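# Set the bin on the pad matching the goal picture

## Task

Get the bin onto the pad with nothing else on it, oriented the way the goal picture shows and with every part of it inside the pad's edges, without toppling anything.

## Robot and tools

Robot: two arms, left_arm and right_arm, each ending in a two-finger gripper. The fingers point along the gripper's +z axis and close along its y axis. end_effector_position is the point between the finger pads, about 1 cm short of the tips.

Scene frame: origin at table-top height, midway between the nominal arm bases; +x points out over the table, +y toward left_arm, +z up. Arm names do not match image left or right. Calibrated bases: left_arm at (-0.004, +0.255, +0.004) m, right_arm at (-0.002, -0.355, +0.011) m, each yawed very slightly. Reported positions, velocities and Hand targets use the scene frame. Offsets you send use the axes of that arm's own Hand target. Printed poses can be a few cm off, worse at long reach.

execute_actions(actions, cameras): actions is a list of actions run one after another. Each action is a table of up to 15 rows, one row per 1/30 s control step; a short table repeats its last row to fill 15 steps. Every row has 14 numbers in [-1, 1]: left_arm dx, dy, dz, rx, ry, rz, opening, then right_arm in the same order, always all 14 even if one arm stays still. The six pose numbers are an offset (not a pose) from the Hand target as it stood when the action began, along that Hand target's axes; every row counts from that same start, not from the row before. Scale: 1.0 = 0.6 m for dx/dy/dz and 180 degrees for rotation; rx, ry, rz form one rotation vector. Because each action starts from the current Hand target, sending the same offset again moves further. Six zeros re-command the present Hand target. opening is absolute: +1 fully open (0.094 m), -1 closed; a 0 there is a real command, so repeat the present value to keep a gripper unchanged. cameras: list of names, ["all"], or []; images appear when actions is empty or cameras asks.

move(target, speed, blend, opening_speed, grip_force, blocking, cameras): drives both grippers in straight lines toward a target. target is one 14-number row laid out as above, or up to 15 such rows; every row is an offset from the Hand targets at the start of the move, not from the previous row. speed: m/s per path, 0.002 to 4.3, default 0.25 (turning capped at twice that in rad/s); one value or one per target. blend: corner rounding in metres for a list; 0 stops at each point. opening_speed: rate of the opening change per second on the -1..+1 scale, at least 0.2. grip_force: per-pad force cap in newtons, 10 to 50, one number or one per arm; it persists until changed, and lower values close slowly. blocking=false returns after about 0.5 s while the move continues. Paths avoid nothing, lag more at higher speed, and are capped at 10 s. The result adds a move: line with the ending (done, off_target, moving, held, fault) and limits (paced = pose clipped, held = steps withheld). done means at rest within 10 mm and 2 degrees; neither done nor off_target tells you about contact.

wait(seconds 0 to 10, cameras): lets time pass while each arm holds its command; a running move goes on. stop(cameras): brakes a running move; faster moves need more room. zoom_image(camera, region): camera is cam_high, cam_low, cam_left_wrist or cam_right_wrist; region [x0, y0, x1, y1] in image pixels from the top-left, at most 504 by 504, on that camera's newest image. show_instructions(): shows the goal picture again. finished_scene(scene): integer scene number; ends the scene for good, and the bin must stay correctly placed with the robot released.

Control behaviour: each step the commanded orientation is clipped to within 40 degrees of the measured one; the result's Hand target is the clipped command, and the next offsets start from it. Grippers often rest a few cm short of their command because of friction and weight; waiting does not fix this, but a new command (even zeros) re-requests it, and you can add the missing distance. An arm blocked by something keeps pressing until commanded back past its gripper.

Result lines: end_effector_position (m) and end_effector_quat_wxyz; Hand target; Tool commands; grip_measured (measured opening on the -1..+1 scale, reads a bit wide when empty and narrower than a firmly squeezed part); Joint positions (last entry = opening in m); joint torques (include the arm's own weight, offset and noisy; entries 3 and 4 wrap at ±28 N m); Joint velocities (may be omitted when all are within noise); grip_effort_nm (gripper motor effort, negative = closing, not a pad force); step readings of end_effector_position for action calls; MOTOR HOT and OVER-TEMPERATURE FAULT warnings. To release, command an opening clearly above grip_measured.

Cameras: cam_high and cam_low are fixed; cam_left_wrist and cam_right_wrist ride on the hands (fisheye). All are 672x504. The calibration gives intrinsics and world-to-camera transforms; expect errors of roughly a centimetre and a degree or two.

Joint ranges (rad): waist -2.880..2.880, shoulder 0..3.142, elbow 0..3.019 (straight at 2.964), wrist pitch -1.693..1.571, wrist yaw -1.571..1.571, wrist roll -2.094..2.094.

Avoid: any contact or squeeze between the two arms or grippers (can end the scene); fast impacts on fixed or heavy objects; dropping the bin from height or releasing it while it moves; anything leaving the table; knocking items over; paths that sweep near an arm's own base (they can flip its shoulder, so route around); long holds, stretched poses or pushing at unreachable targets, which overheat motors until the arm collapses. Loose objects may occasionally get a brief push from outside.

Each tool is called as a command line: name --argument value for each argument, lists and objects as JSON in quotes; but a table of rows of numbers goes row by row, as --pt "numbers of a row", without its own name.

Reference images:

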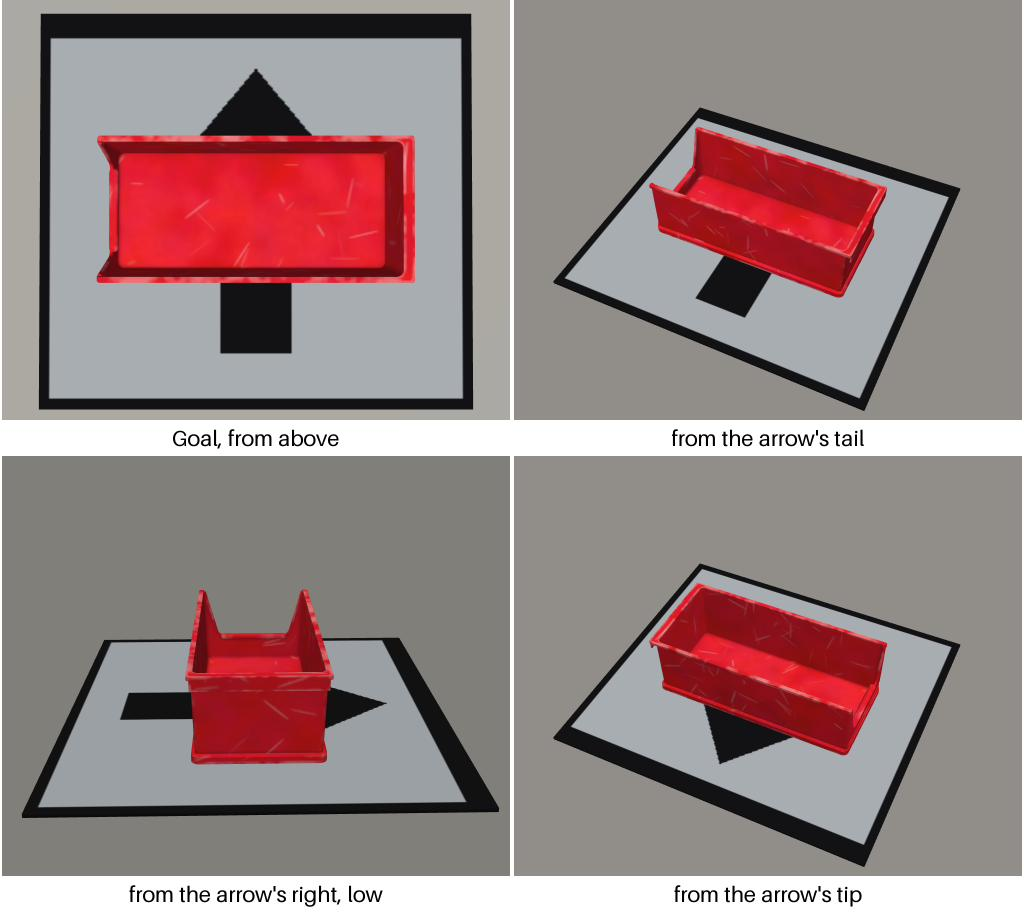

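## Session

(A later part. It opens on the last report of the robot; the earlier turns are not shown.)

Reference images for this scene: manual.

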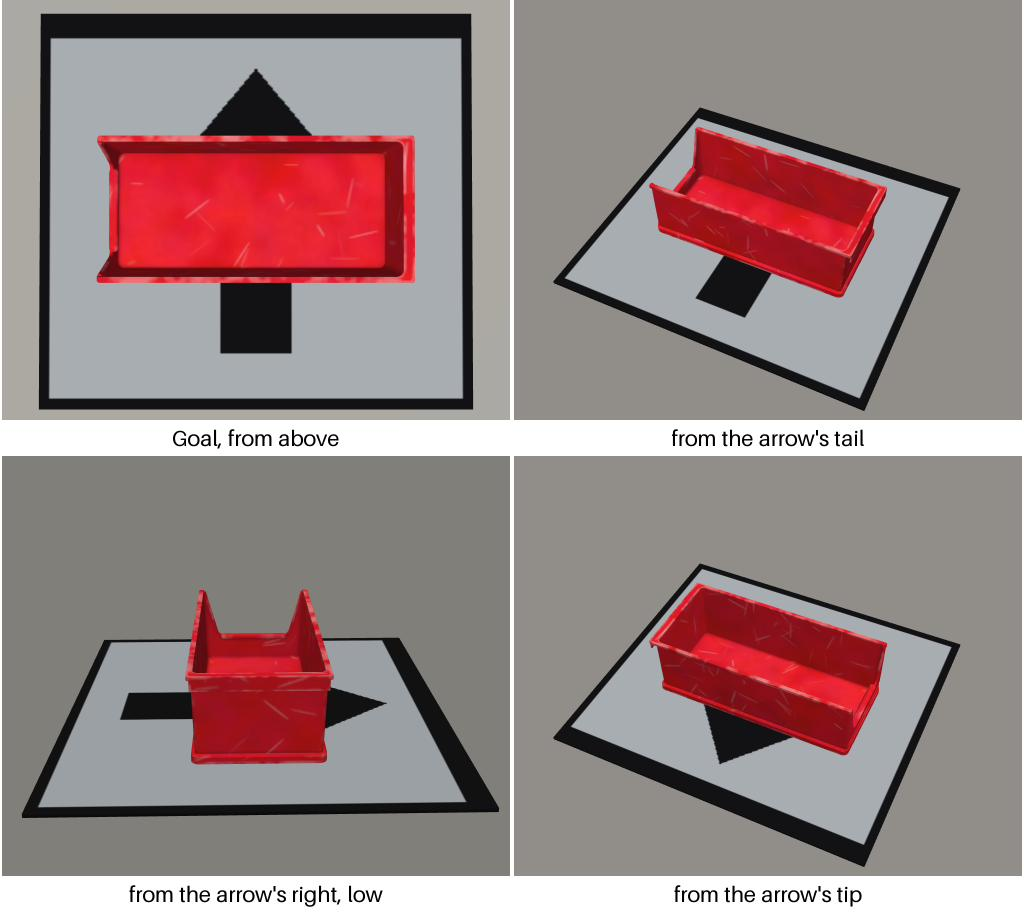

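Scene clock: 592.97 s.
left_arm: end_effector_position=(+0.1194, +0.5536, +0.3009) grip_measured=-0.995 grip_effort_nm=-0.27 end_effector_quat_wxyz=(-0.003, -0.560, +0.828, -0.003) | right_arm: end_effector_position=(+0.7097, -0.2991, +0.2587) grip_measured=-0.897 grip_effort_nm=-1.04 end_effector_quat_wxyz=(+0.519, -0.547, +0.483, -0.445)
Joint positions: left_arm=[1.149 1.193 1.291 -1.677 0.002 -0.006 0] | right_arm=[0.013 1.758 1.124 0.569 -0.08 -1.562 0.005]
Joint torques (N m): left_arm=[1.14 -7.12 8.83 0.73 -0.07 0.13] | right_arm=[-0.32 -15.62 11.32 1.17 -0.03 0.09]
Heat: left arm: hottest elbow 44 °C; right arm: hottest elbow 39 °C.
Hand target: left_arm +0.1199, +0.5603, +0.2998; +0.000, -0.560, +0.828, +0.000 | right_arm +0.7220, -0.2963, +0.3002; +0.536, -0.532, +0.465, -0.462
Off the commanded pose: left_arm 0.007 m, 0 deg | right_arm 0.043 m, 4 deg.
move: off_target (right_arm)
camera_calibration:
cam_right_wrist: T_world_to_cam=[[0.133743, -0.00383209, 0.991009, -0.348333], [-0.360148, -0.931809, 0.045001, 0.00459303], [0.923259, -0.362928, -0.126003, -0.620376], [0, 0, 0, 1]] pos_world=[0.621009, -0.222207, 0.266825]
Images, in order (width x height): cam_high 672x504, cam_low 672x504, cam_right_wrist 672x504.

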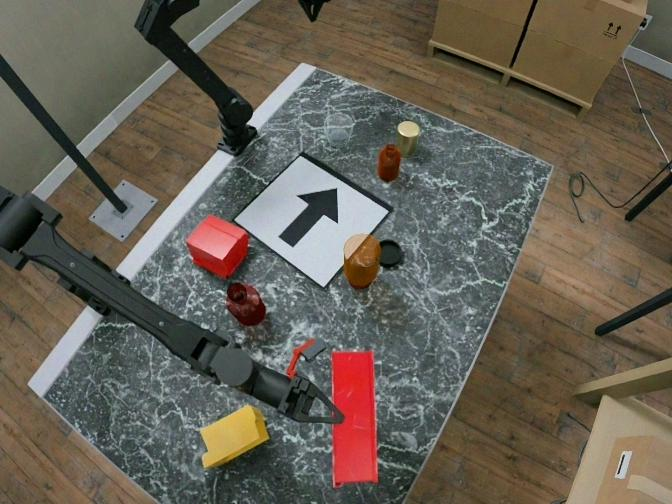

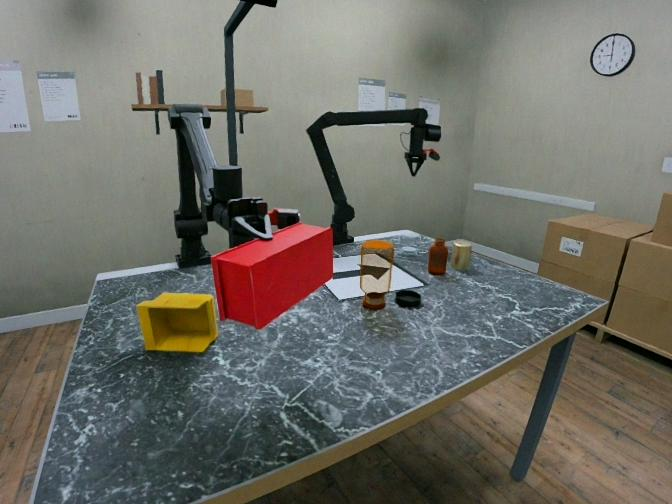

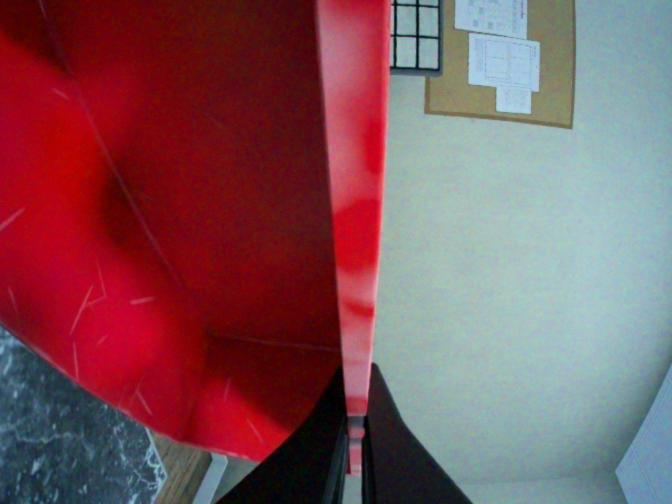

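move --pt "0 0 0 0 0 0 -1 -0.2505 -0.1333 -0.271 -0.2494 -0.0672 -0.0302 -1" --pt "0 0 0 0 0 0 -1 -0.7023 -0.0333 -0.4937 -0.4732 -0.1936 -0.1967 -1" --speed 0.18 --blend '[0.04,0]' --cameras '["cam_low","cam_high","cam_right_wrist"]'

zoom_image --camera "cam_high" --region '[200, 100, 420, 320]'

Scene clock: 602.63 s.
left_arm: end_effector_position=(+0.1194, +0.5536, +0.3009) grip_measured=-0.995 grip_effort_nm=-0.27 end_effector_quat_wxyz=(-0.003, -0.560, +0.828, -0.003) | right_arm: end_effector_position=(+0.3643, +0.0694, +0.3105) grip_measured=-0.900 grip_effort_nm=-1.04 end_effector_quat_wxyz=(-0.022, +0.946, -0.323, +0.011)
Joint positions: left_arm=[1.149 1.193 1.291 -1.677 0.002 -0.006 0] | right_arm=[0.814 1.793 1.957 -1.686 0.004 -1.624 0.005]
Joint torques (N m): left_arm=[1.14 -7.12 8.83 0.72 -0.07 0.14] | right_arm=[-0.21 -13.51 11.43 -0.42 -0.32 -0.02]
Heat: left arm: hottest elbow 44 °C; right arm: hottest elbow 40 °C.
Hand target: left_arm +0.1199, +0.5603, +0.2998; +0.000, -0.560, +0.828, +0.000 | right_arm +0.3697, +0.0794, +0.3221; +0.000, +0.948, -0.318, +0.000
Off the commanded pose: left_arm 0.007 m, 0 deg | right_arm 0.016 m, 3 deg.
joint sent to its limit (right arm) — joint 4 (wrist pitch), lower limit. The joint targets are off in orientation, not in position.
move: off_target (right_arm)
camera_calibration:
cam_right_wrist: T_world_to_cam=[[0.617544, 0.786291, -0.0196519, -0.269235], [0.689648, -0.52929, 0.494204, -0.328643], [0.378186, -0.318746, -0.869124, 0.265032], [0, 0, 0, 1]] pos_world=[0.292681, 0.122227, 0.387471]
Images, in order (width x height): cam_high 672x504, cam_low 672x504, cam_right_wrist 672x504.

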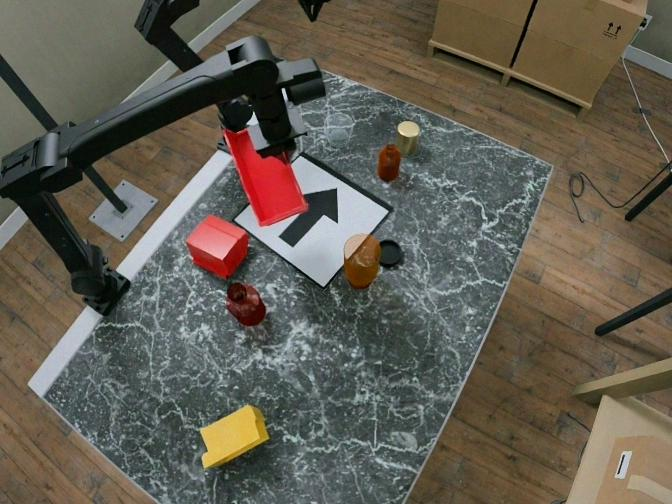

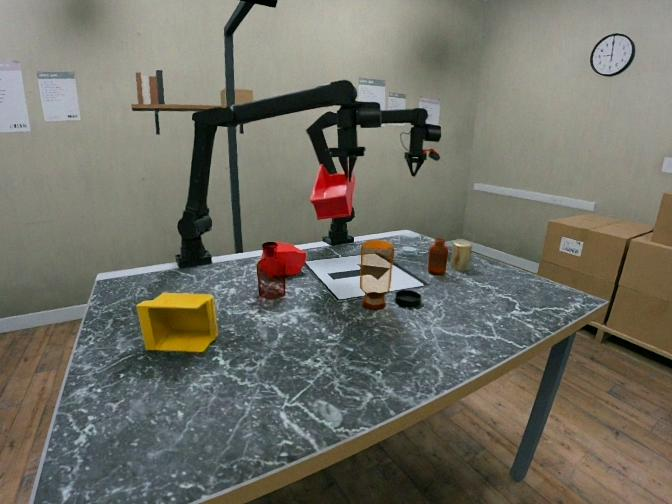

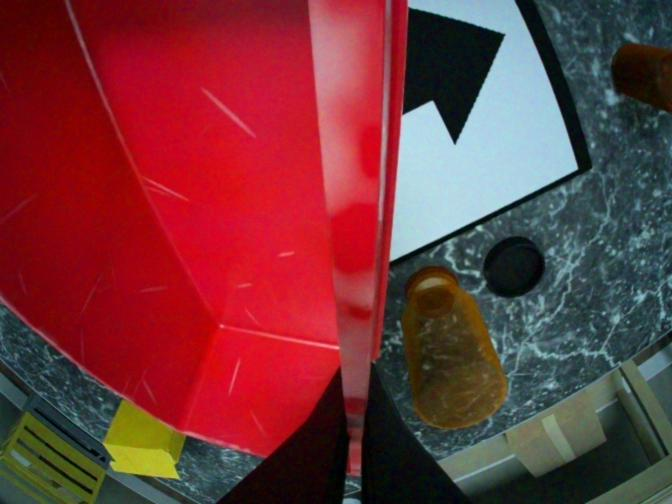

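Scaled by 2.291 from the camera's 672x504 image, which has a finer 960x720 frame.

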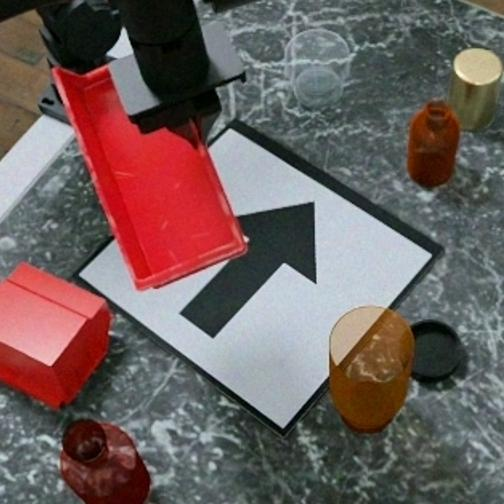

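move --pt "0 0 0 0 0 0 -1 -0.1073 -0.129 0.25 0 0 -0.0361 -1" --speed 0.12 --cameras '["cam_low","cam_high","cam_right_wrist"]'

zoom_image --camera "cam_high" --region '[200, 100, 420, 320]'

zoom_image --camera "cam_low" --region '[240, 160, 440, 320]'

Scene clock: 616.40 s.
left_arm: end_effector_position=(+0.1194, +0.5536, +0.3009) grip_measured=-0.995 grip_effort_nm=-0.27 end_effector_quat_wxyz=(-0.003, -0.560, +0.828, -0.003) | right_arm: end_effector_position=(+0.3590, +0.1626, +0.1620) grip_measured=-0.900 grip_effort_nm=-1.04 end_effector_quat_wxyz=(+0.022, +0.963, -0.270, -0.005)
Joint positions: left_arm=[1.149 1.193 1.291 -1.677 0.002 -0.006 0] | right_arm=[0.917 2.065 1.978 -1.528 0.004 -1.631 0.005]
Joint torques (N m): left_arm=[1.2 -7.18 8.83 0.72 -0.07 0.14] | right_arm=[-0.15 -16.91 11.28 0.05 -0.29 -0.04]
Heat: left arm: hottest elbow 44 °C; right arm: hottest elbow 41 °C.
Hand target: left_arm +0.1199, +0.5603, +0.2998; +0.000, -0.560, +0.828, +0.000 | right_arm +0.3650, +0.1798, +0.1722; +0.000, +0.965, -0.263, +0.000
Off the commanded pose: left_arm 0.007 m, 0 deg | right_arm 0.021 m, 3 deg.
move: off_target (right_arm)
camera_calibration:
cam_right_wrist: T_world_to_cam=[[0.524172, 0.844214, -0.112015, -0.303162], [0.769392, -0.413064, 0.487252, -0.248611], [0.365076, -0.341587, -0.866047, 0.175533], [0, 0, 0, 1]] pos_world=[0.286105, 0.213201, 0.239197]
Images, in order (width x height): cam_high 672x504, cam_low 672x504, cam_right_wrist 672x504.

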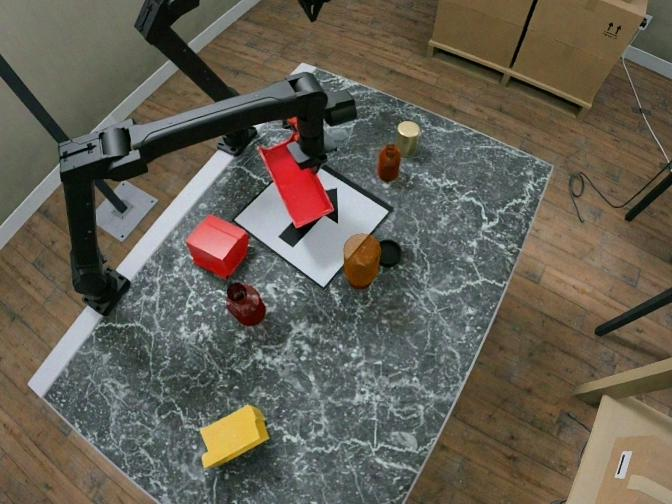

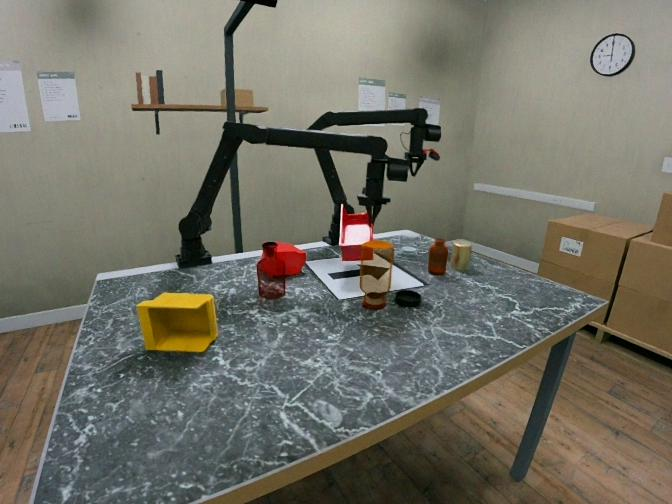

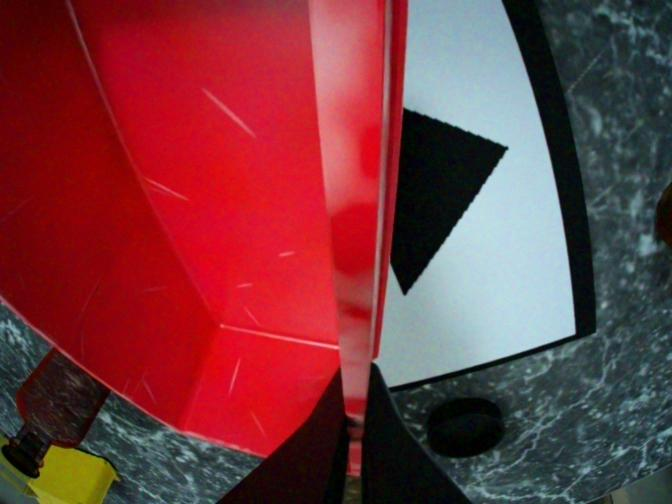

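Scaled by 2.291 from the camera's 672x504 image, which has a finer 960x720 frame.

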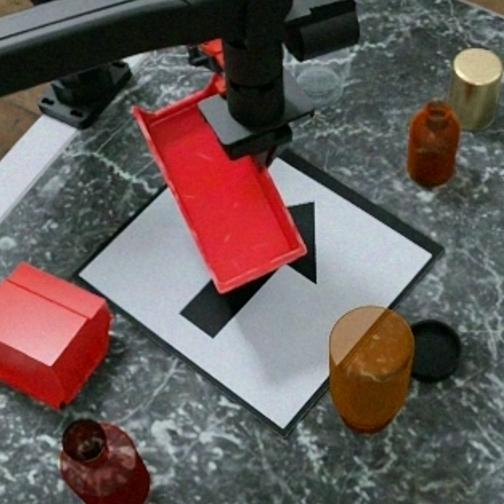

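Scaled by 2.520 from the camera's 672x504 image, which has a finer 960x720 frame.

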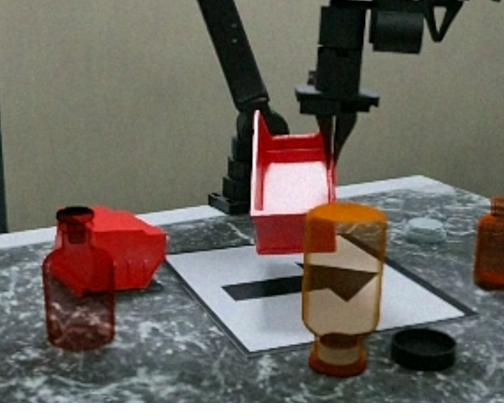

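move --pt "0 0 0 0 0 0 -1 -0.0467 -0.0693 0.02 0.0258 0.13 -0.1226 -1" --speed 0.12 --cameras '["cam_low","cam_high","cam_right_wrist"]'

zoom_image --camera "cam_high" --region '[200, 100, 420, 320]'

zoom_image --camera "cam_low" --region '[280, 180, 440, 320]'

Scene clock: 647.07 s.
left_arm: end_effector_position=(+0.1194, +0.5536, +0.3009) grip_measured=-0.995 grip_effort_nm=-0.27 end_effector_quat_wxyz=(-0.003, -0.560, +0.828, -0.003) | right_arm: end_effector_position=(+0.3614, +0.2188, +0.1664) grip_measured=-0.900 grip_effort_nm=-1.04 end_effector_quat_wxyz=(+0.018, +0.976, -0.077, +0.201)
Joint positions: left_arm=[1.149 1.193 1.291 -1.677 0.002 -0.006 0] | right_arm=[1.057 2.081 1.978 -1.341 0.386 -1.906 0.005]
Joint torques (N m): left_arm=[1.2 -7.18 8.83 0.73 -0.07 0.14] | right_arm=[0.44 -16.85 9.25 0.5 0.38 -0.04]
Heat: left arm: hottest elbow 44 °C; right arm: hottest elbow 44 °C.
Hand target: left_arm +0.1199, +0.5603, +0.2998; +0.000, -0.560, +0.828, +0.000 | right_arm +0.3620, +0.2299, +0.1601; +0.015, +0.976, -0.070, +0.205
Off the commanded pose: left_arm 0.007 m, 0 deg | right_arm 0.013 m, 1 deg.
move: off_target (right_arm)
camera_calibration:
cam_right_wrist: T_world_to_cam=[[0.191411, 0.979524, -0.0624122, -0.268996], [0.606537, -0.0680525, 0.792137, -0.296777], [0.77167, -0.189479, -0.607143, -0.0255796], [0, 0, 0, 1]] pos_world=[0.251234, 0.238445, 0.202769]
Images, in order (width x height): cam_high 672x504, cam_low 672x504, cam_right_wrist 672x504.

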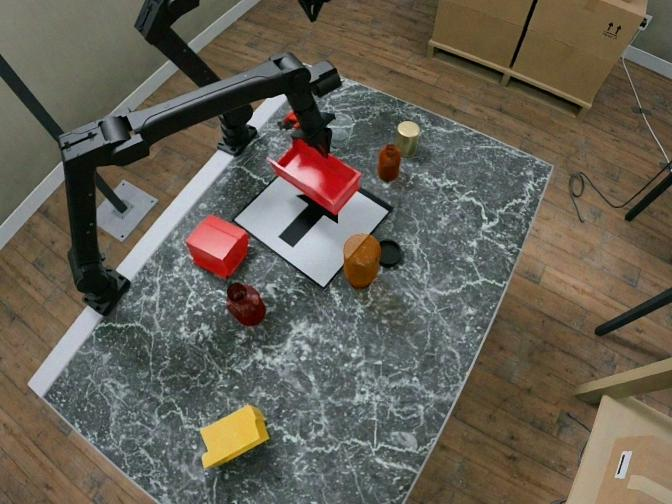

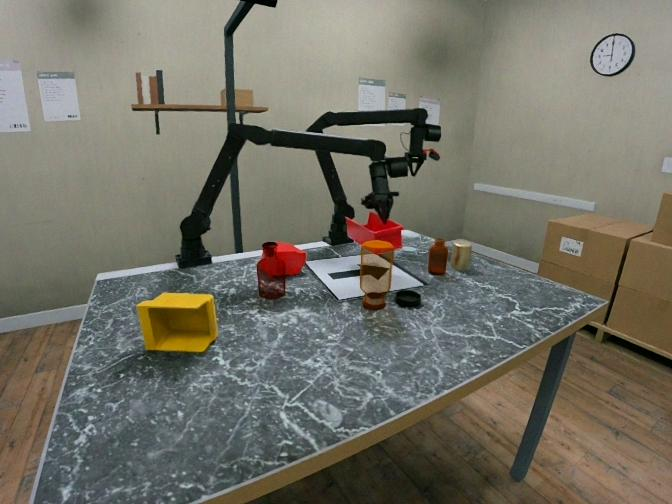

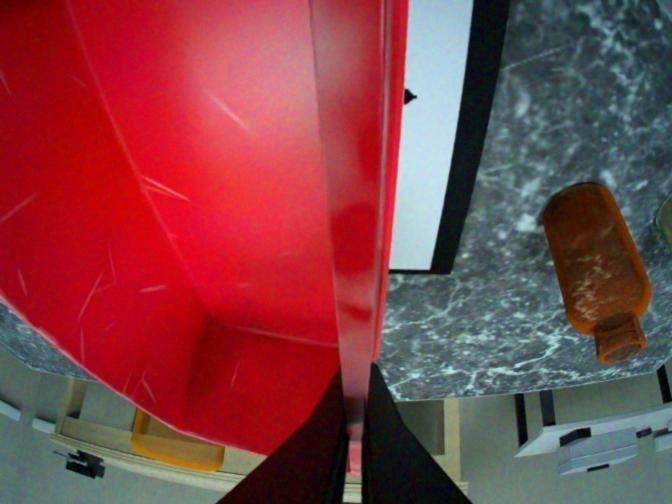

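Scaled by 2.291 from the camera's 672x504 image, which has a finer 960x720 frame.

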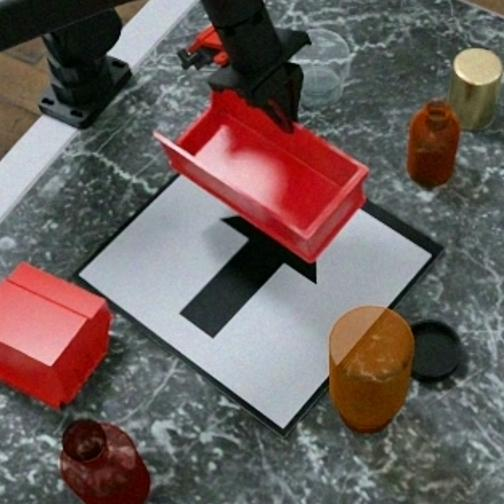

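Scaled by 3.150 from the camera's 672x504 image, which has a finer 960x720 frame.

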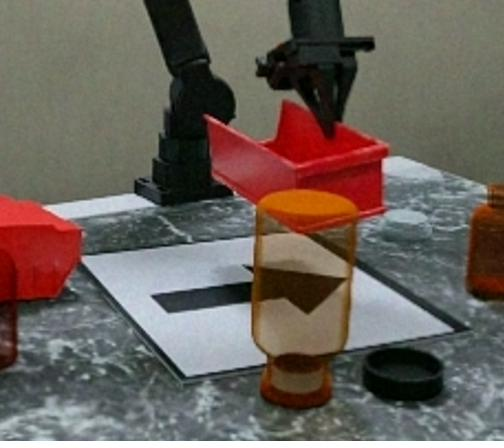

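move --pt "0 0 0 0 0 0 -1 -0.0551 0 0.125 0 0 0 -1" --speed 0.08 --cameras '["cam_low","cam_high","cam_right_wrist"]'

zoom_image --camera "cam_high" --region '[220, 110, 400, 290]'

zoom_image --camera "cam_low" --region '[290, 190, 450, 310]'

Scene clock: 654.40 s.
left_arm: end_effector_position=(+0.1194, +0.5536, +0.3009) grip_measured=-0.995 grip_effort_nm=-0.27 end_effector_quat_wxyz=(-0.003, -0.560, +0.828, -0.003) | right_arm: end_effector_position=(+0.3649, +0.2257, +0.0909) grip_measured=-0.900 grip_effort_nm=-1.04 end_effector_quat_wxyz=(+0.010, +0.976, -0.079, +0.204)
Joint positions: left_arm=[1.149 1.193 1.291 -1.677 0.002 -0.006 0] | right_arm=[1.057 2.134 1.865 -1.157 0.387 -1.906 0.005]
Joint torques (N m): left_arm=[1.14 -7.18 8.84 0.72 -0.07 0.13] | right_arm=[0.03 -17.67 7.5 0.59 0.38 -0.05]
Heat: left arm: hottest elbow 44 °C; right arm: hottest elbow 44 °C.
Hand target: left_arm +0.1199, +0.5603, +0.2998; +0.000, -0.560, +0.828, +0.000 | right_arm +0.3620, +0.2298, +0.0781; +0.015, +0.976, -0.070, +0.205
Off the commanded pose: left_arm 0.007 m, 0 deg | right_arm 0.014 m, 1 deg.
move: off_target (right_arm)
camera_calibration:
cam_right_wrist: T_world_to_cam=[[0.191558, 0.98039, -0.0462629, -0.282805], [0.600188, -0.0797146, 0.795877, -0.234017], [0.776582, -0.180223, -0.603689, -0.0769994], [0, 0, 0, 1]] pos_world=[0.254424, 0.244727, 0.126682]
Images, in order (width x height): cam_high 672x504, cam_low 672x504, cam_right_wrist 672x504.

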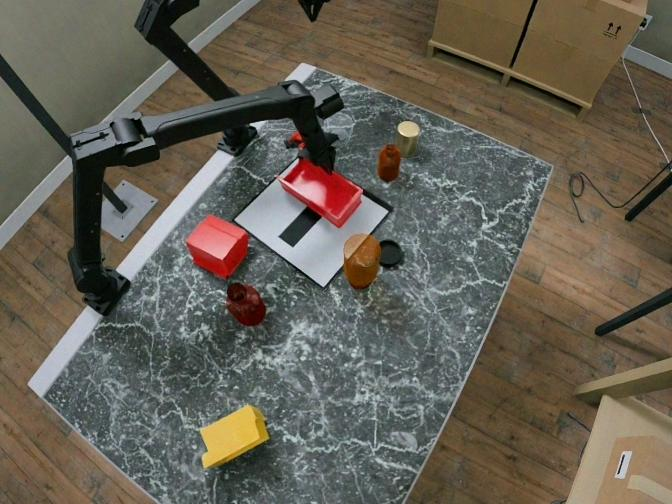

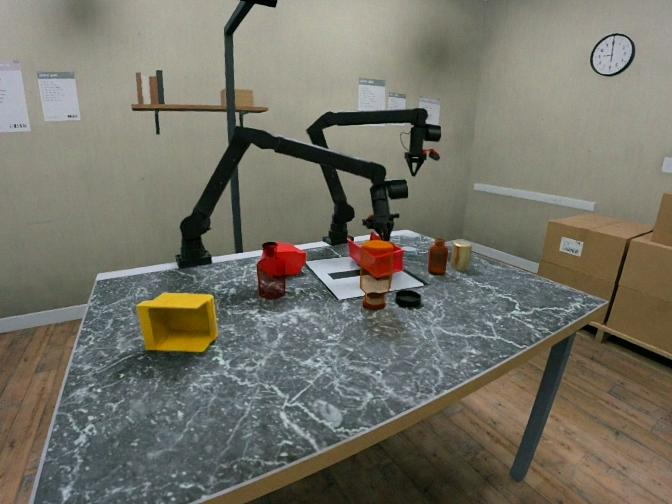

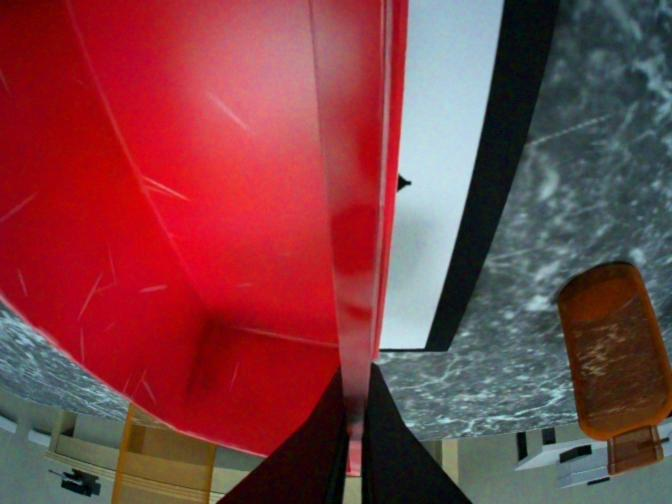

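Scaled by 2.800 from the camera's 672x504 image, which has a finer 960x720 frame.

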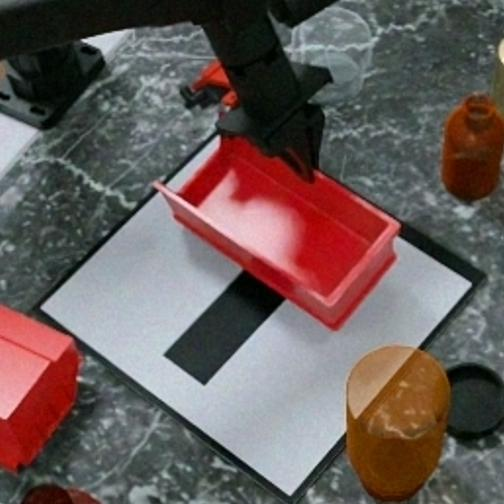

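Scaled by 3.150 from the camera's 672x504 image, which has a finer 960x720 frame.

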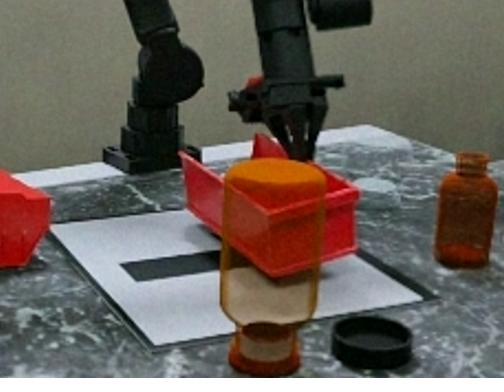

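move --pt "0 0 0 0 0 0 -1 -0.0202 0 0.0458 0.0067 0 -0.0153 -1" --speed 0.06 --cameras '["cam_low","cam_high"]'

zoom_image --camera "cam_high" --region '[220, 110, 400, 290]'

zoom_image --camera "cam_low" --region '[290, 190, 450, 310]'

Scene clock: 666.47 s.
left_arm: end_effector_position=(+0.1194, +0.5536, +0.3009) grip_measured=-0.995 grip_effort_nm=-0.27 end_effector_quat_wxyz=(-0.003, -0.560, +0.828, -0.003) | right_arm: end_effector_position=(+0.3659, +0.2276, +0.0688) grip_measured=-0.900 grip_effort_nm=-1.04 end_effector_quat_wxyz=(+0.002, +0.976, -0.052, +0.210)
Joint positions: left_arm=[1.149 1.193 1.291 -1.677 0.002 -0.006 0] | right_arm=[1.057 2.14 1.81 -1.066 0.387 -1.966 0.005]
Joint torques (N m): left_arm=[1.14 -7.12 8.81 0.73 -0.08 0.14] | right_arm=[-0.15 -16.85 6.95 0.8 0.05 -0.02]
Heat: left arm: hottest elbow 44 °C; right arm: hottest elbow 43 °C.
Hand target: left_arm +0.1199, +0.5603, +0.2998; +0.000, -0.560, +0.828, +0.000 | right_arm +0.3620, +0.2299, +0.0481; +0.009, +0.978, -0.044, +0.205
Off the commanded pose: left_arm 0.007 m, 0 deg | right_arm 0.021 m, 1 deg.
move: off_target (right_arm)
Images, in order (width x height): cam_high 672x504, cam_low 672x504.

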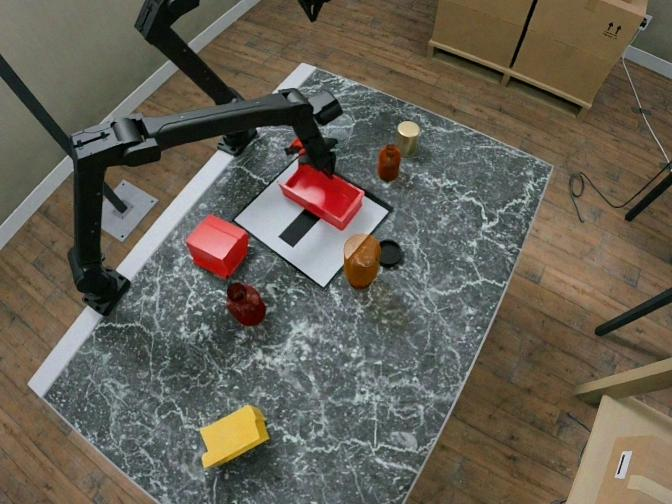

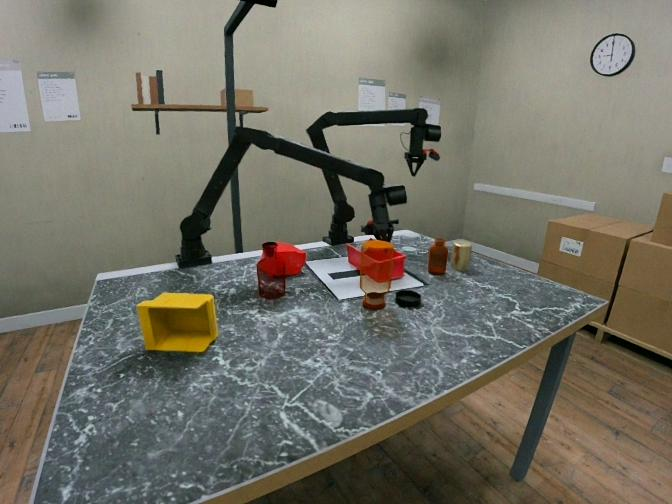

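Scaled by 2.800 from the camera's 672x504 image, which has a finer 960x720 frame.

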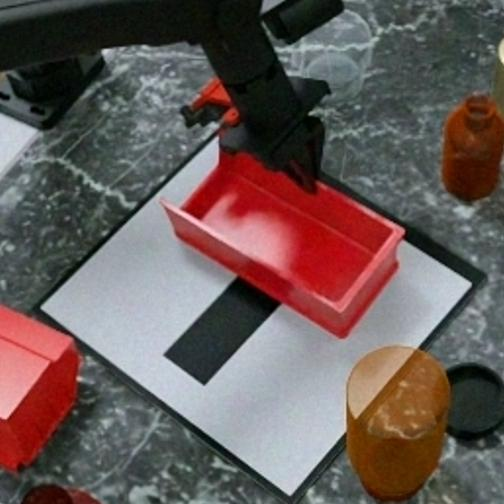

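Scaled by 3.150 from the camera's 672x504 image, which has a finer 960x720 frame.

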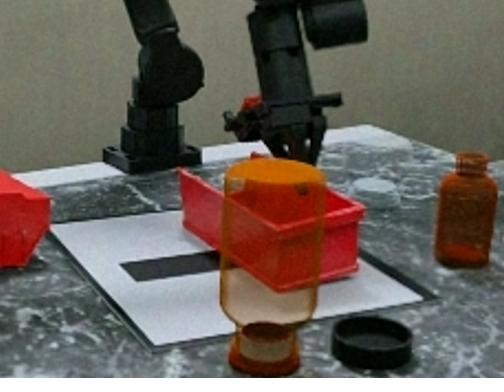

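zoom_image --camera "cam_high" --region '[265, 160, 375, 240]'

zoom_image --camera "cam_low" --region '[340, 235, 420, 295]'

Scaled by 4.582 from the camera's 672x504 image, which has a finer 960x720 frame.

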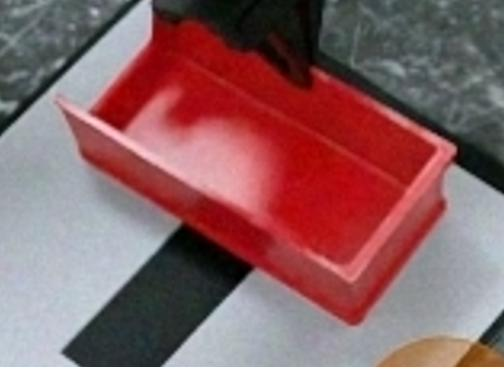

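Scaled by 6.300 from the camera's 672x504 image, which has a finer 960x720 frame.

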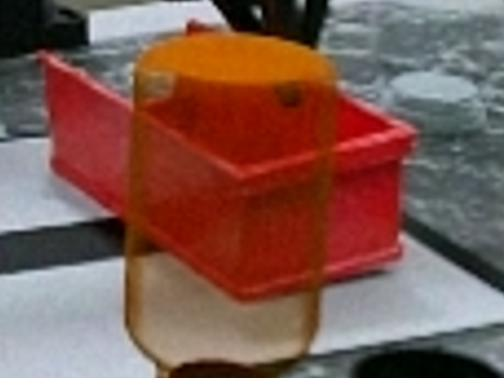

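move --pt "0 0 0 0 0 0 -1 0 -0.0067 0 -0.0254 0 -0.0112 -1" --speed 0.05 --cameras '["cam_low","cam_high"]'

zoom_image --camera "cam_high" --region '[265, 160, 375, 240]'

zoom_image --camera "cam_low" --region '[340, 235, 420, 295]'

Scene clock: 686.37 s.
left_arm: end_effector_position=(+0.1194, +0.5536, +0.3009) grip_measured=-0.995 grip_effort_nm=-0.27 end_effector_quat_wxyz=(-0.003, -0.560, +0.828, -0.003) | right_arm: end_effector_position=(+0.3635, +0.2220, +0.0597) grip_measured=-0.900 grip_effort_nm=-1.04 end_effector_quat_wxyz=(+0.048, +0.977, -0.040, +0.204)
Joint positions: left_arm=[1.149 1.193 1.291 -1.677 0.002 -0.006 0] | right_arm=[1.063 2.188 1.871 -1.169 0.415 -1.969 0.005]
Joint torques (N m): left_arm=[1.2 -7.12 8.83 0.7 -0.07 0.13] | right_arm=[0.38 -16.15 10.32 -0.42 0.22 0.05]
Heat: left arm: hottest elbow 44 °C; right arm: hottest elbow 42 °C.
Hand target: left_arm +0.1199, +0.5603, +0.2998; +0.000, -0.560, +0.828, +0.000 | right_arm +0.3622, +0.2339, +0.0481; +0.052, +0.977, -0.035, +0.203
Off the commanded pose: left_arm 0.007 m, 0 deg | right_arm 0.017 m, 1 deg.
move: off_target (right_arm)
Images, in order (width x height): cam_high 672x504, cam_low 672x504.

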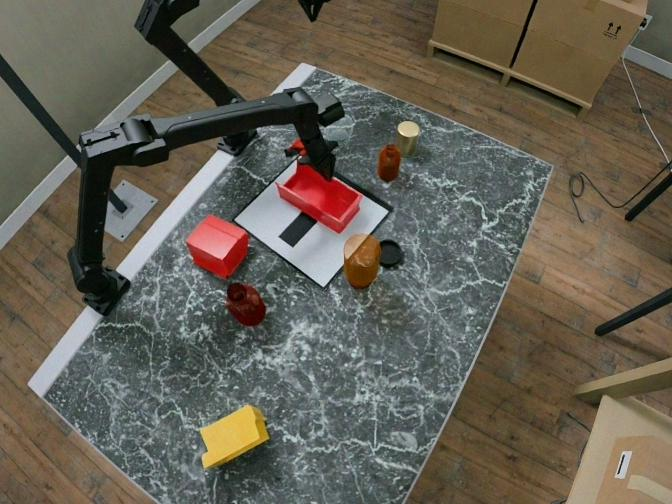

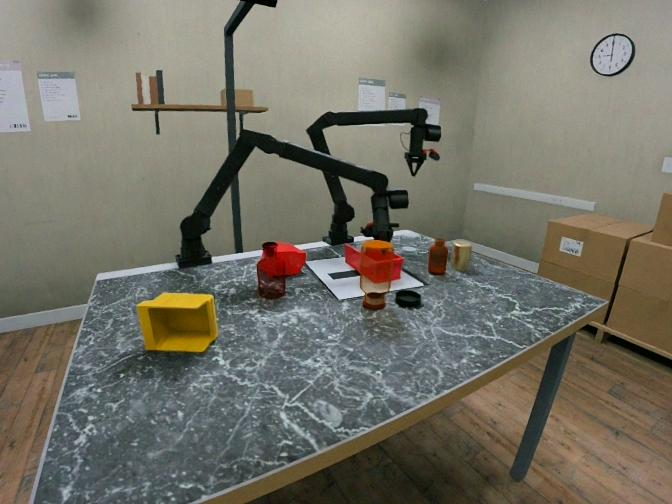

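Scaled by 4.582 from the camera's 672x504 image, which has a finer 960x720 frame.

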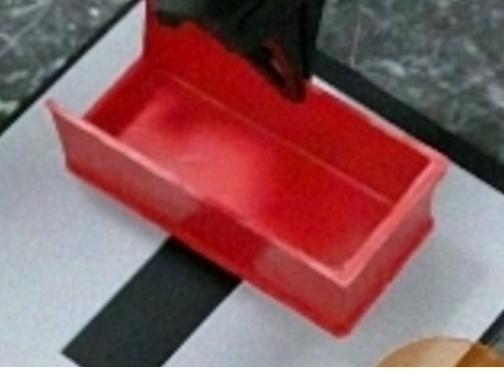

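Scaled by 6.300 from the camera's 672x504 image, which has a finer 960x720 frame.

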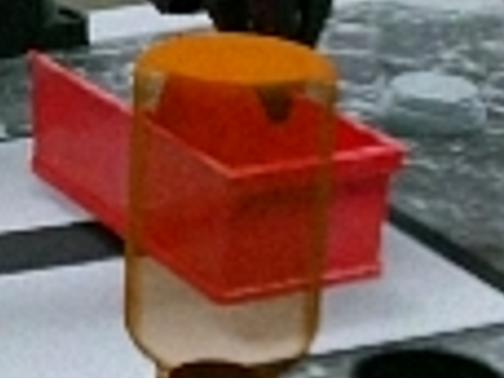

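move --pt "0 0 0 0 0 0 -1 -0.0067 0 0.0153 0 0 0 -1" --speed 0.04

move --pt "0 0 0 0 0 0 -1 -0.004 0 0.0092 0 0 0 -1" --speed 0.04 --cameras '["cam_low","cam_high","cam_right_wrist"]'

zoom_image --camera "cam_high" --region '[265, 160, 375, 240]'

zoom_image --camera "cam_low" --region '[340, 235, 420, 295]'

Scene clock: 689.57 s.
left_arm: end_effector_position=(+0.1194, +0.5536, +0.3009) grip_measured=-0.995 grip_effort_nm=-0.27 end_effector_quat_wxyz=(-0.003, -0.560, +0.828, -0.003) | right_arm: end_effector_position=(+0.3636, +0.2219, +0.0595) grip_measured=-0.900 grip_effort_nm=-1.04 end_effector_quat_wxyz=(+0.048, +0.977, -0.040, +0.205)
Joint positions: left_arm=[1.149 1.193 1.291 -1.677 0.002 -0.006 0] | right_arm=[1.063 2.188 1.871 -1.169 0.416 -1.969 0.005]
Joint torques (N m): left_arm=[1.14 -7.12 8.84 0.73 -0.07 0.13] | right_arm=[0.32 -15.74 9.21 0.4 0.21 0.04]
Heat: left arm: hottest elbow 44 °C; right arm: hottest elbow 42 °C.
Hand target: left_arm +0.1199, +0.5603, +0.2998; +0.000, -0.560, +0.828, +0.000 | right_arm +0.3622, +0.2330, +0.0382; +0.052, +0.977, -0.035, +0.203
Off the commanded pose: left_arm 0.007 m, 0 deg | right_arm 0.024 m, 1 deg.
move: off_target (right_arm)

Scene clock: 690.30 s.
left_arm: end_effector_position=(+0.1194, +0.5536, +0.3009) grip_measured=-0.995 grip_effort_nm=-0.27 end_effector_quat_wxyz=(-0.003, -0.560, +0.828, -0.003) | right_arm: end_effector_position=(+0.3641, +0.2227, +0.0593) grip_measured=-0.900 grip_effort_nm=-1.04 end_effector_quat_wxyz=(+0.047, +0.977, -0.040, +0.206)
Joint positions: left_arm=[1.149 1.193 1.291 -1.677 0.002 -0.006 0] | right_arm=[1.063 2.189 1.871 -1.164 0.416 -1.969 0.005]
Joint torques (N m): left_arm=[1.2 -7.12 8.84 0.72 -0.07 0.14] | right_arm=[0.32 -15.5 8.44 0.69 0.18 0.04]
Heat: left arm: hottest elbow 44 °C; right arm: hottest elbow 42 °C.
Hand target: left_arm +0.1199, +0.5603, +0.2998; +0.000, -0.560, +0.828, +0.000 | right_arm +0.3622, +0.2324, +0.0322; +0.052, +0.977, -0.035, +0.203
Off the commanded pose: left_arm 0.007 m, 0 deg | right_arm 0.029 m, 1 deg.
move: off_target (right_arm)
camera_calibration:
cam_right_wrist: T_world_to_cam=[[0.131798, 0.982309, -0.133035, -0.254723], [0.604521, 0.0267131, 0.796141, -0.233959], [0.78561, -0.185352, -0.590306, -0.0988729], [0, 0, 0, 1]] pos_world=[0.252681, 0.23814, 0.0940119]
Images, in order (width x height): cam_high 672x504, cam_low 672x504, cam_right_wrist 672x504.

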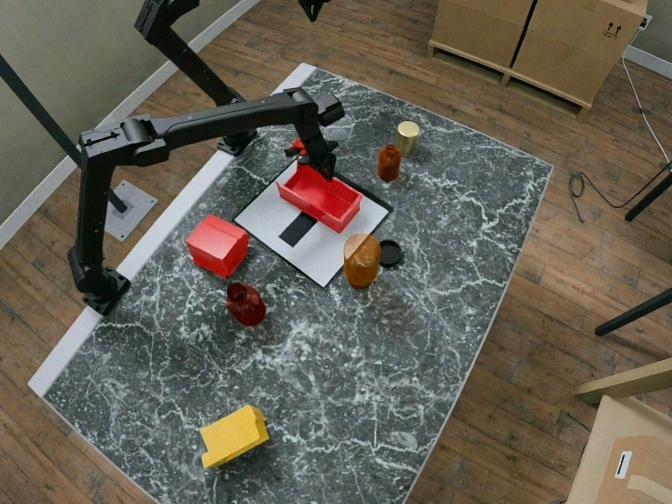

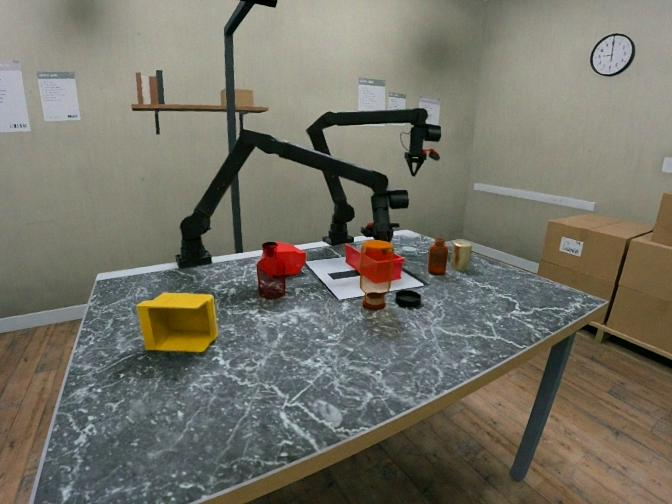

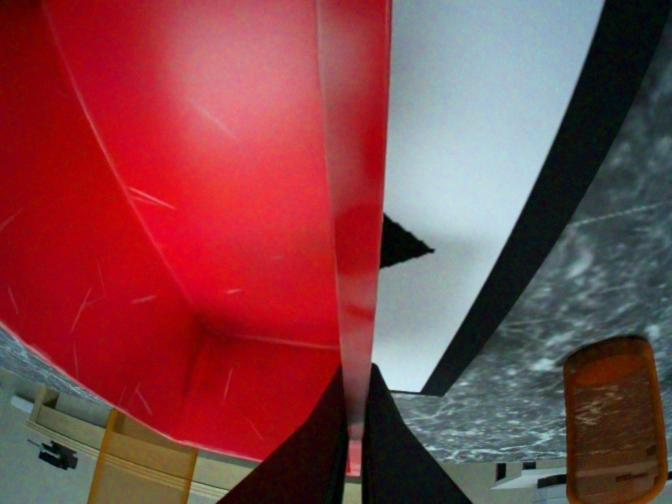

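Scaled by 4.582 from the camera's 672x504 image, which has a finer 960x720 frame.

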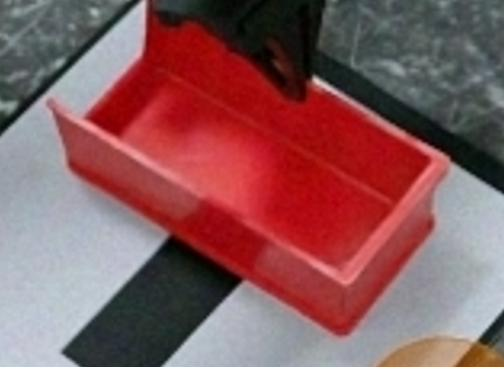

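Scaled by 6.300 from the camera's 672x504 image, which has a finer 960x720 frame.

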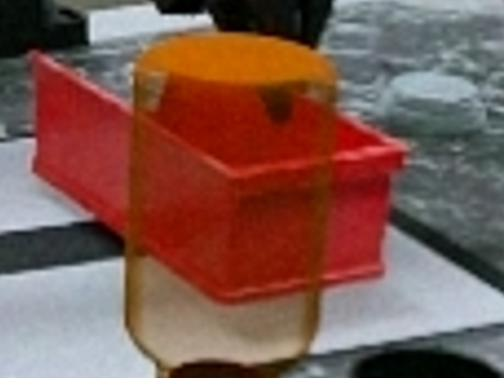

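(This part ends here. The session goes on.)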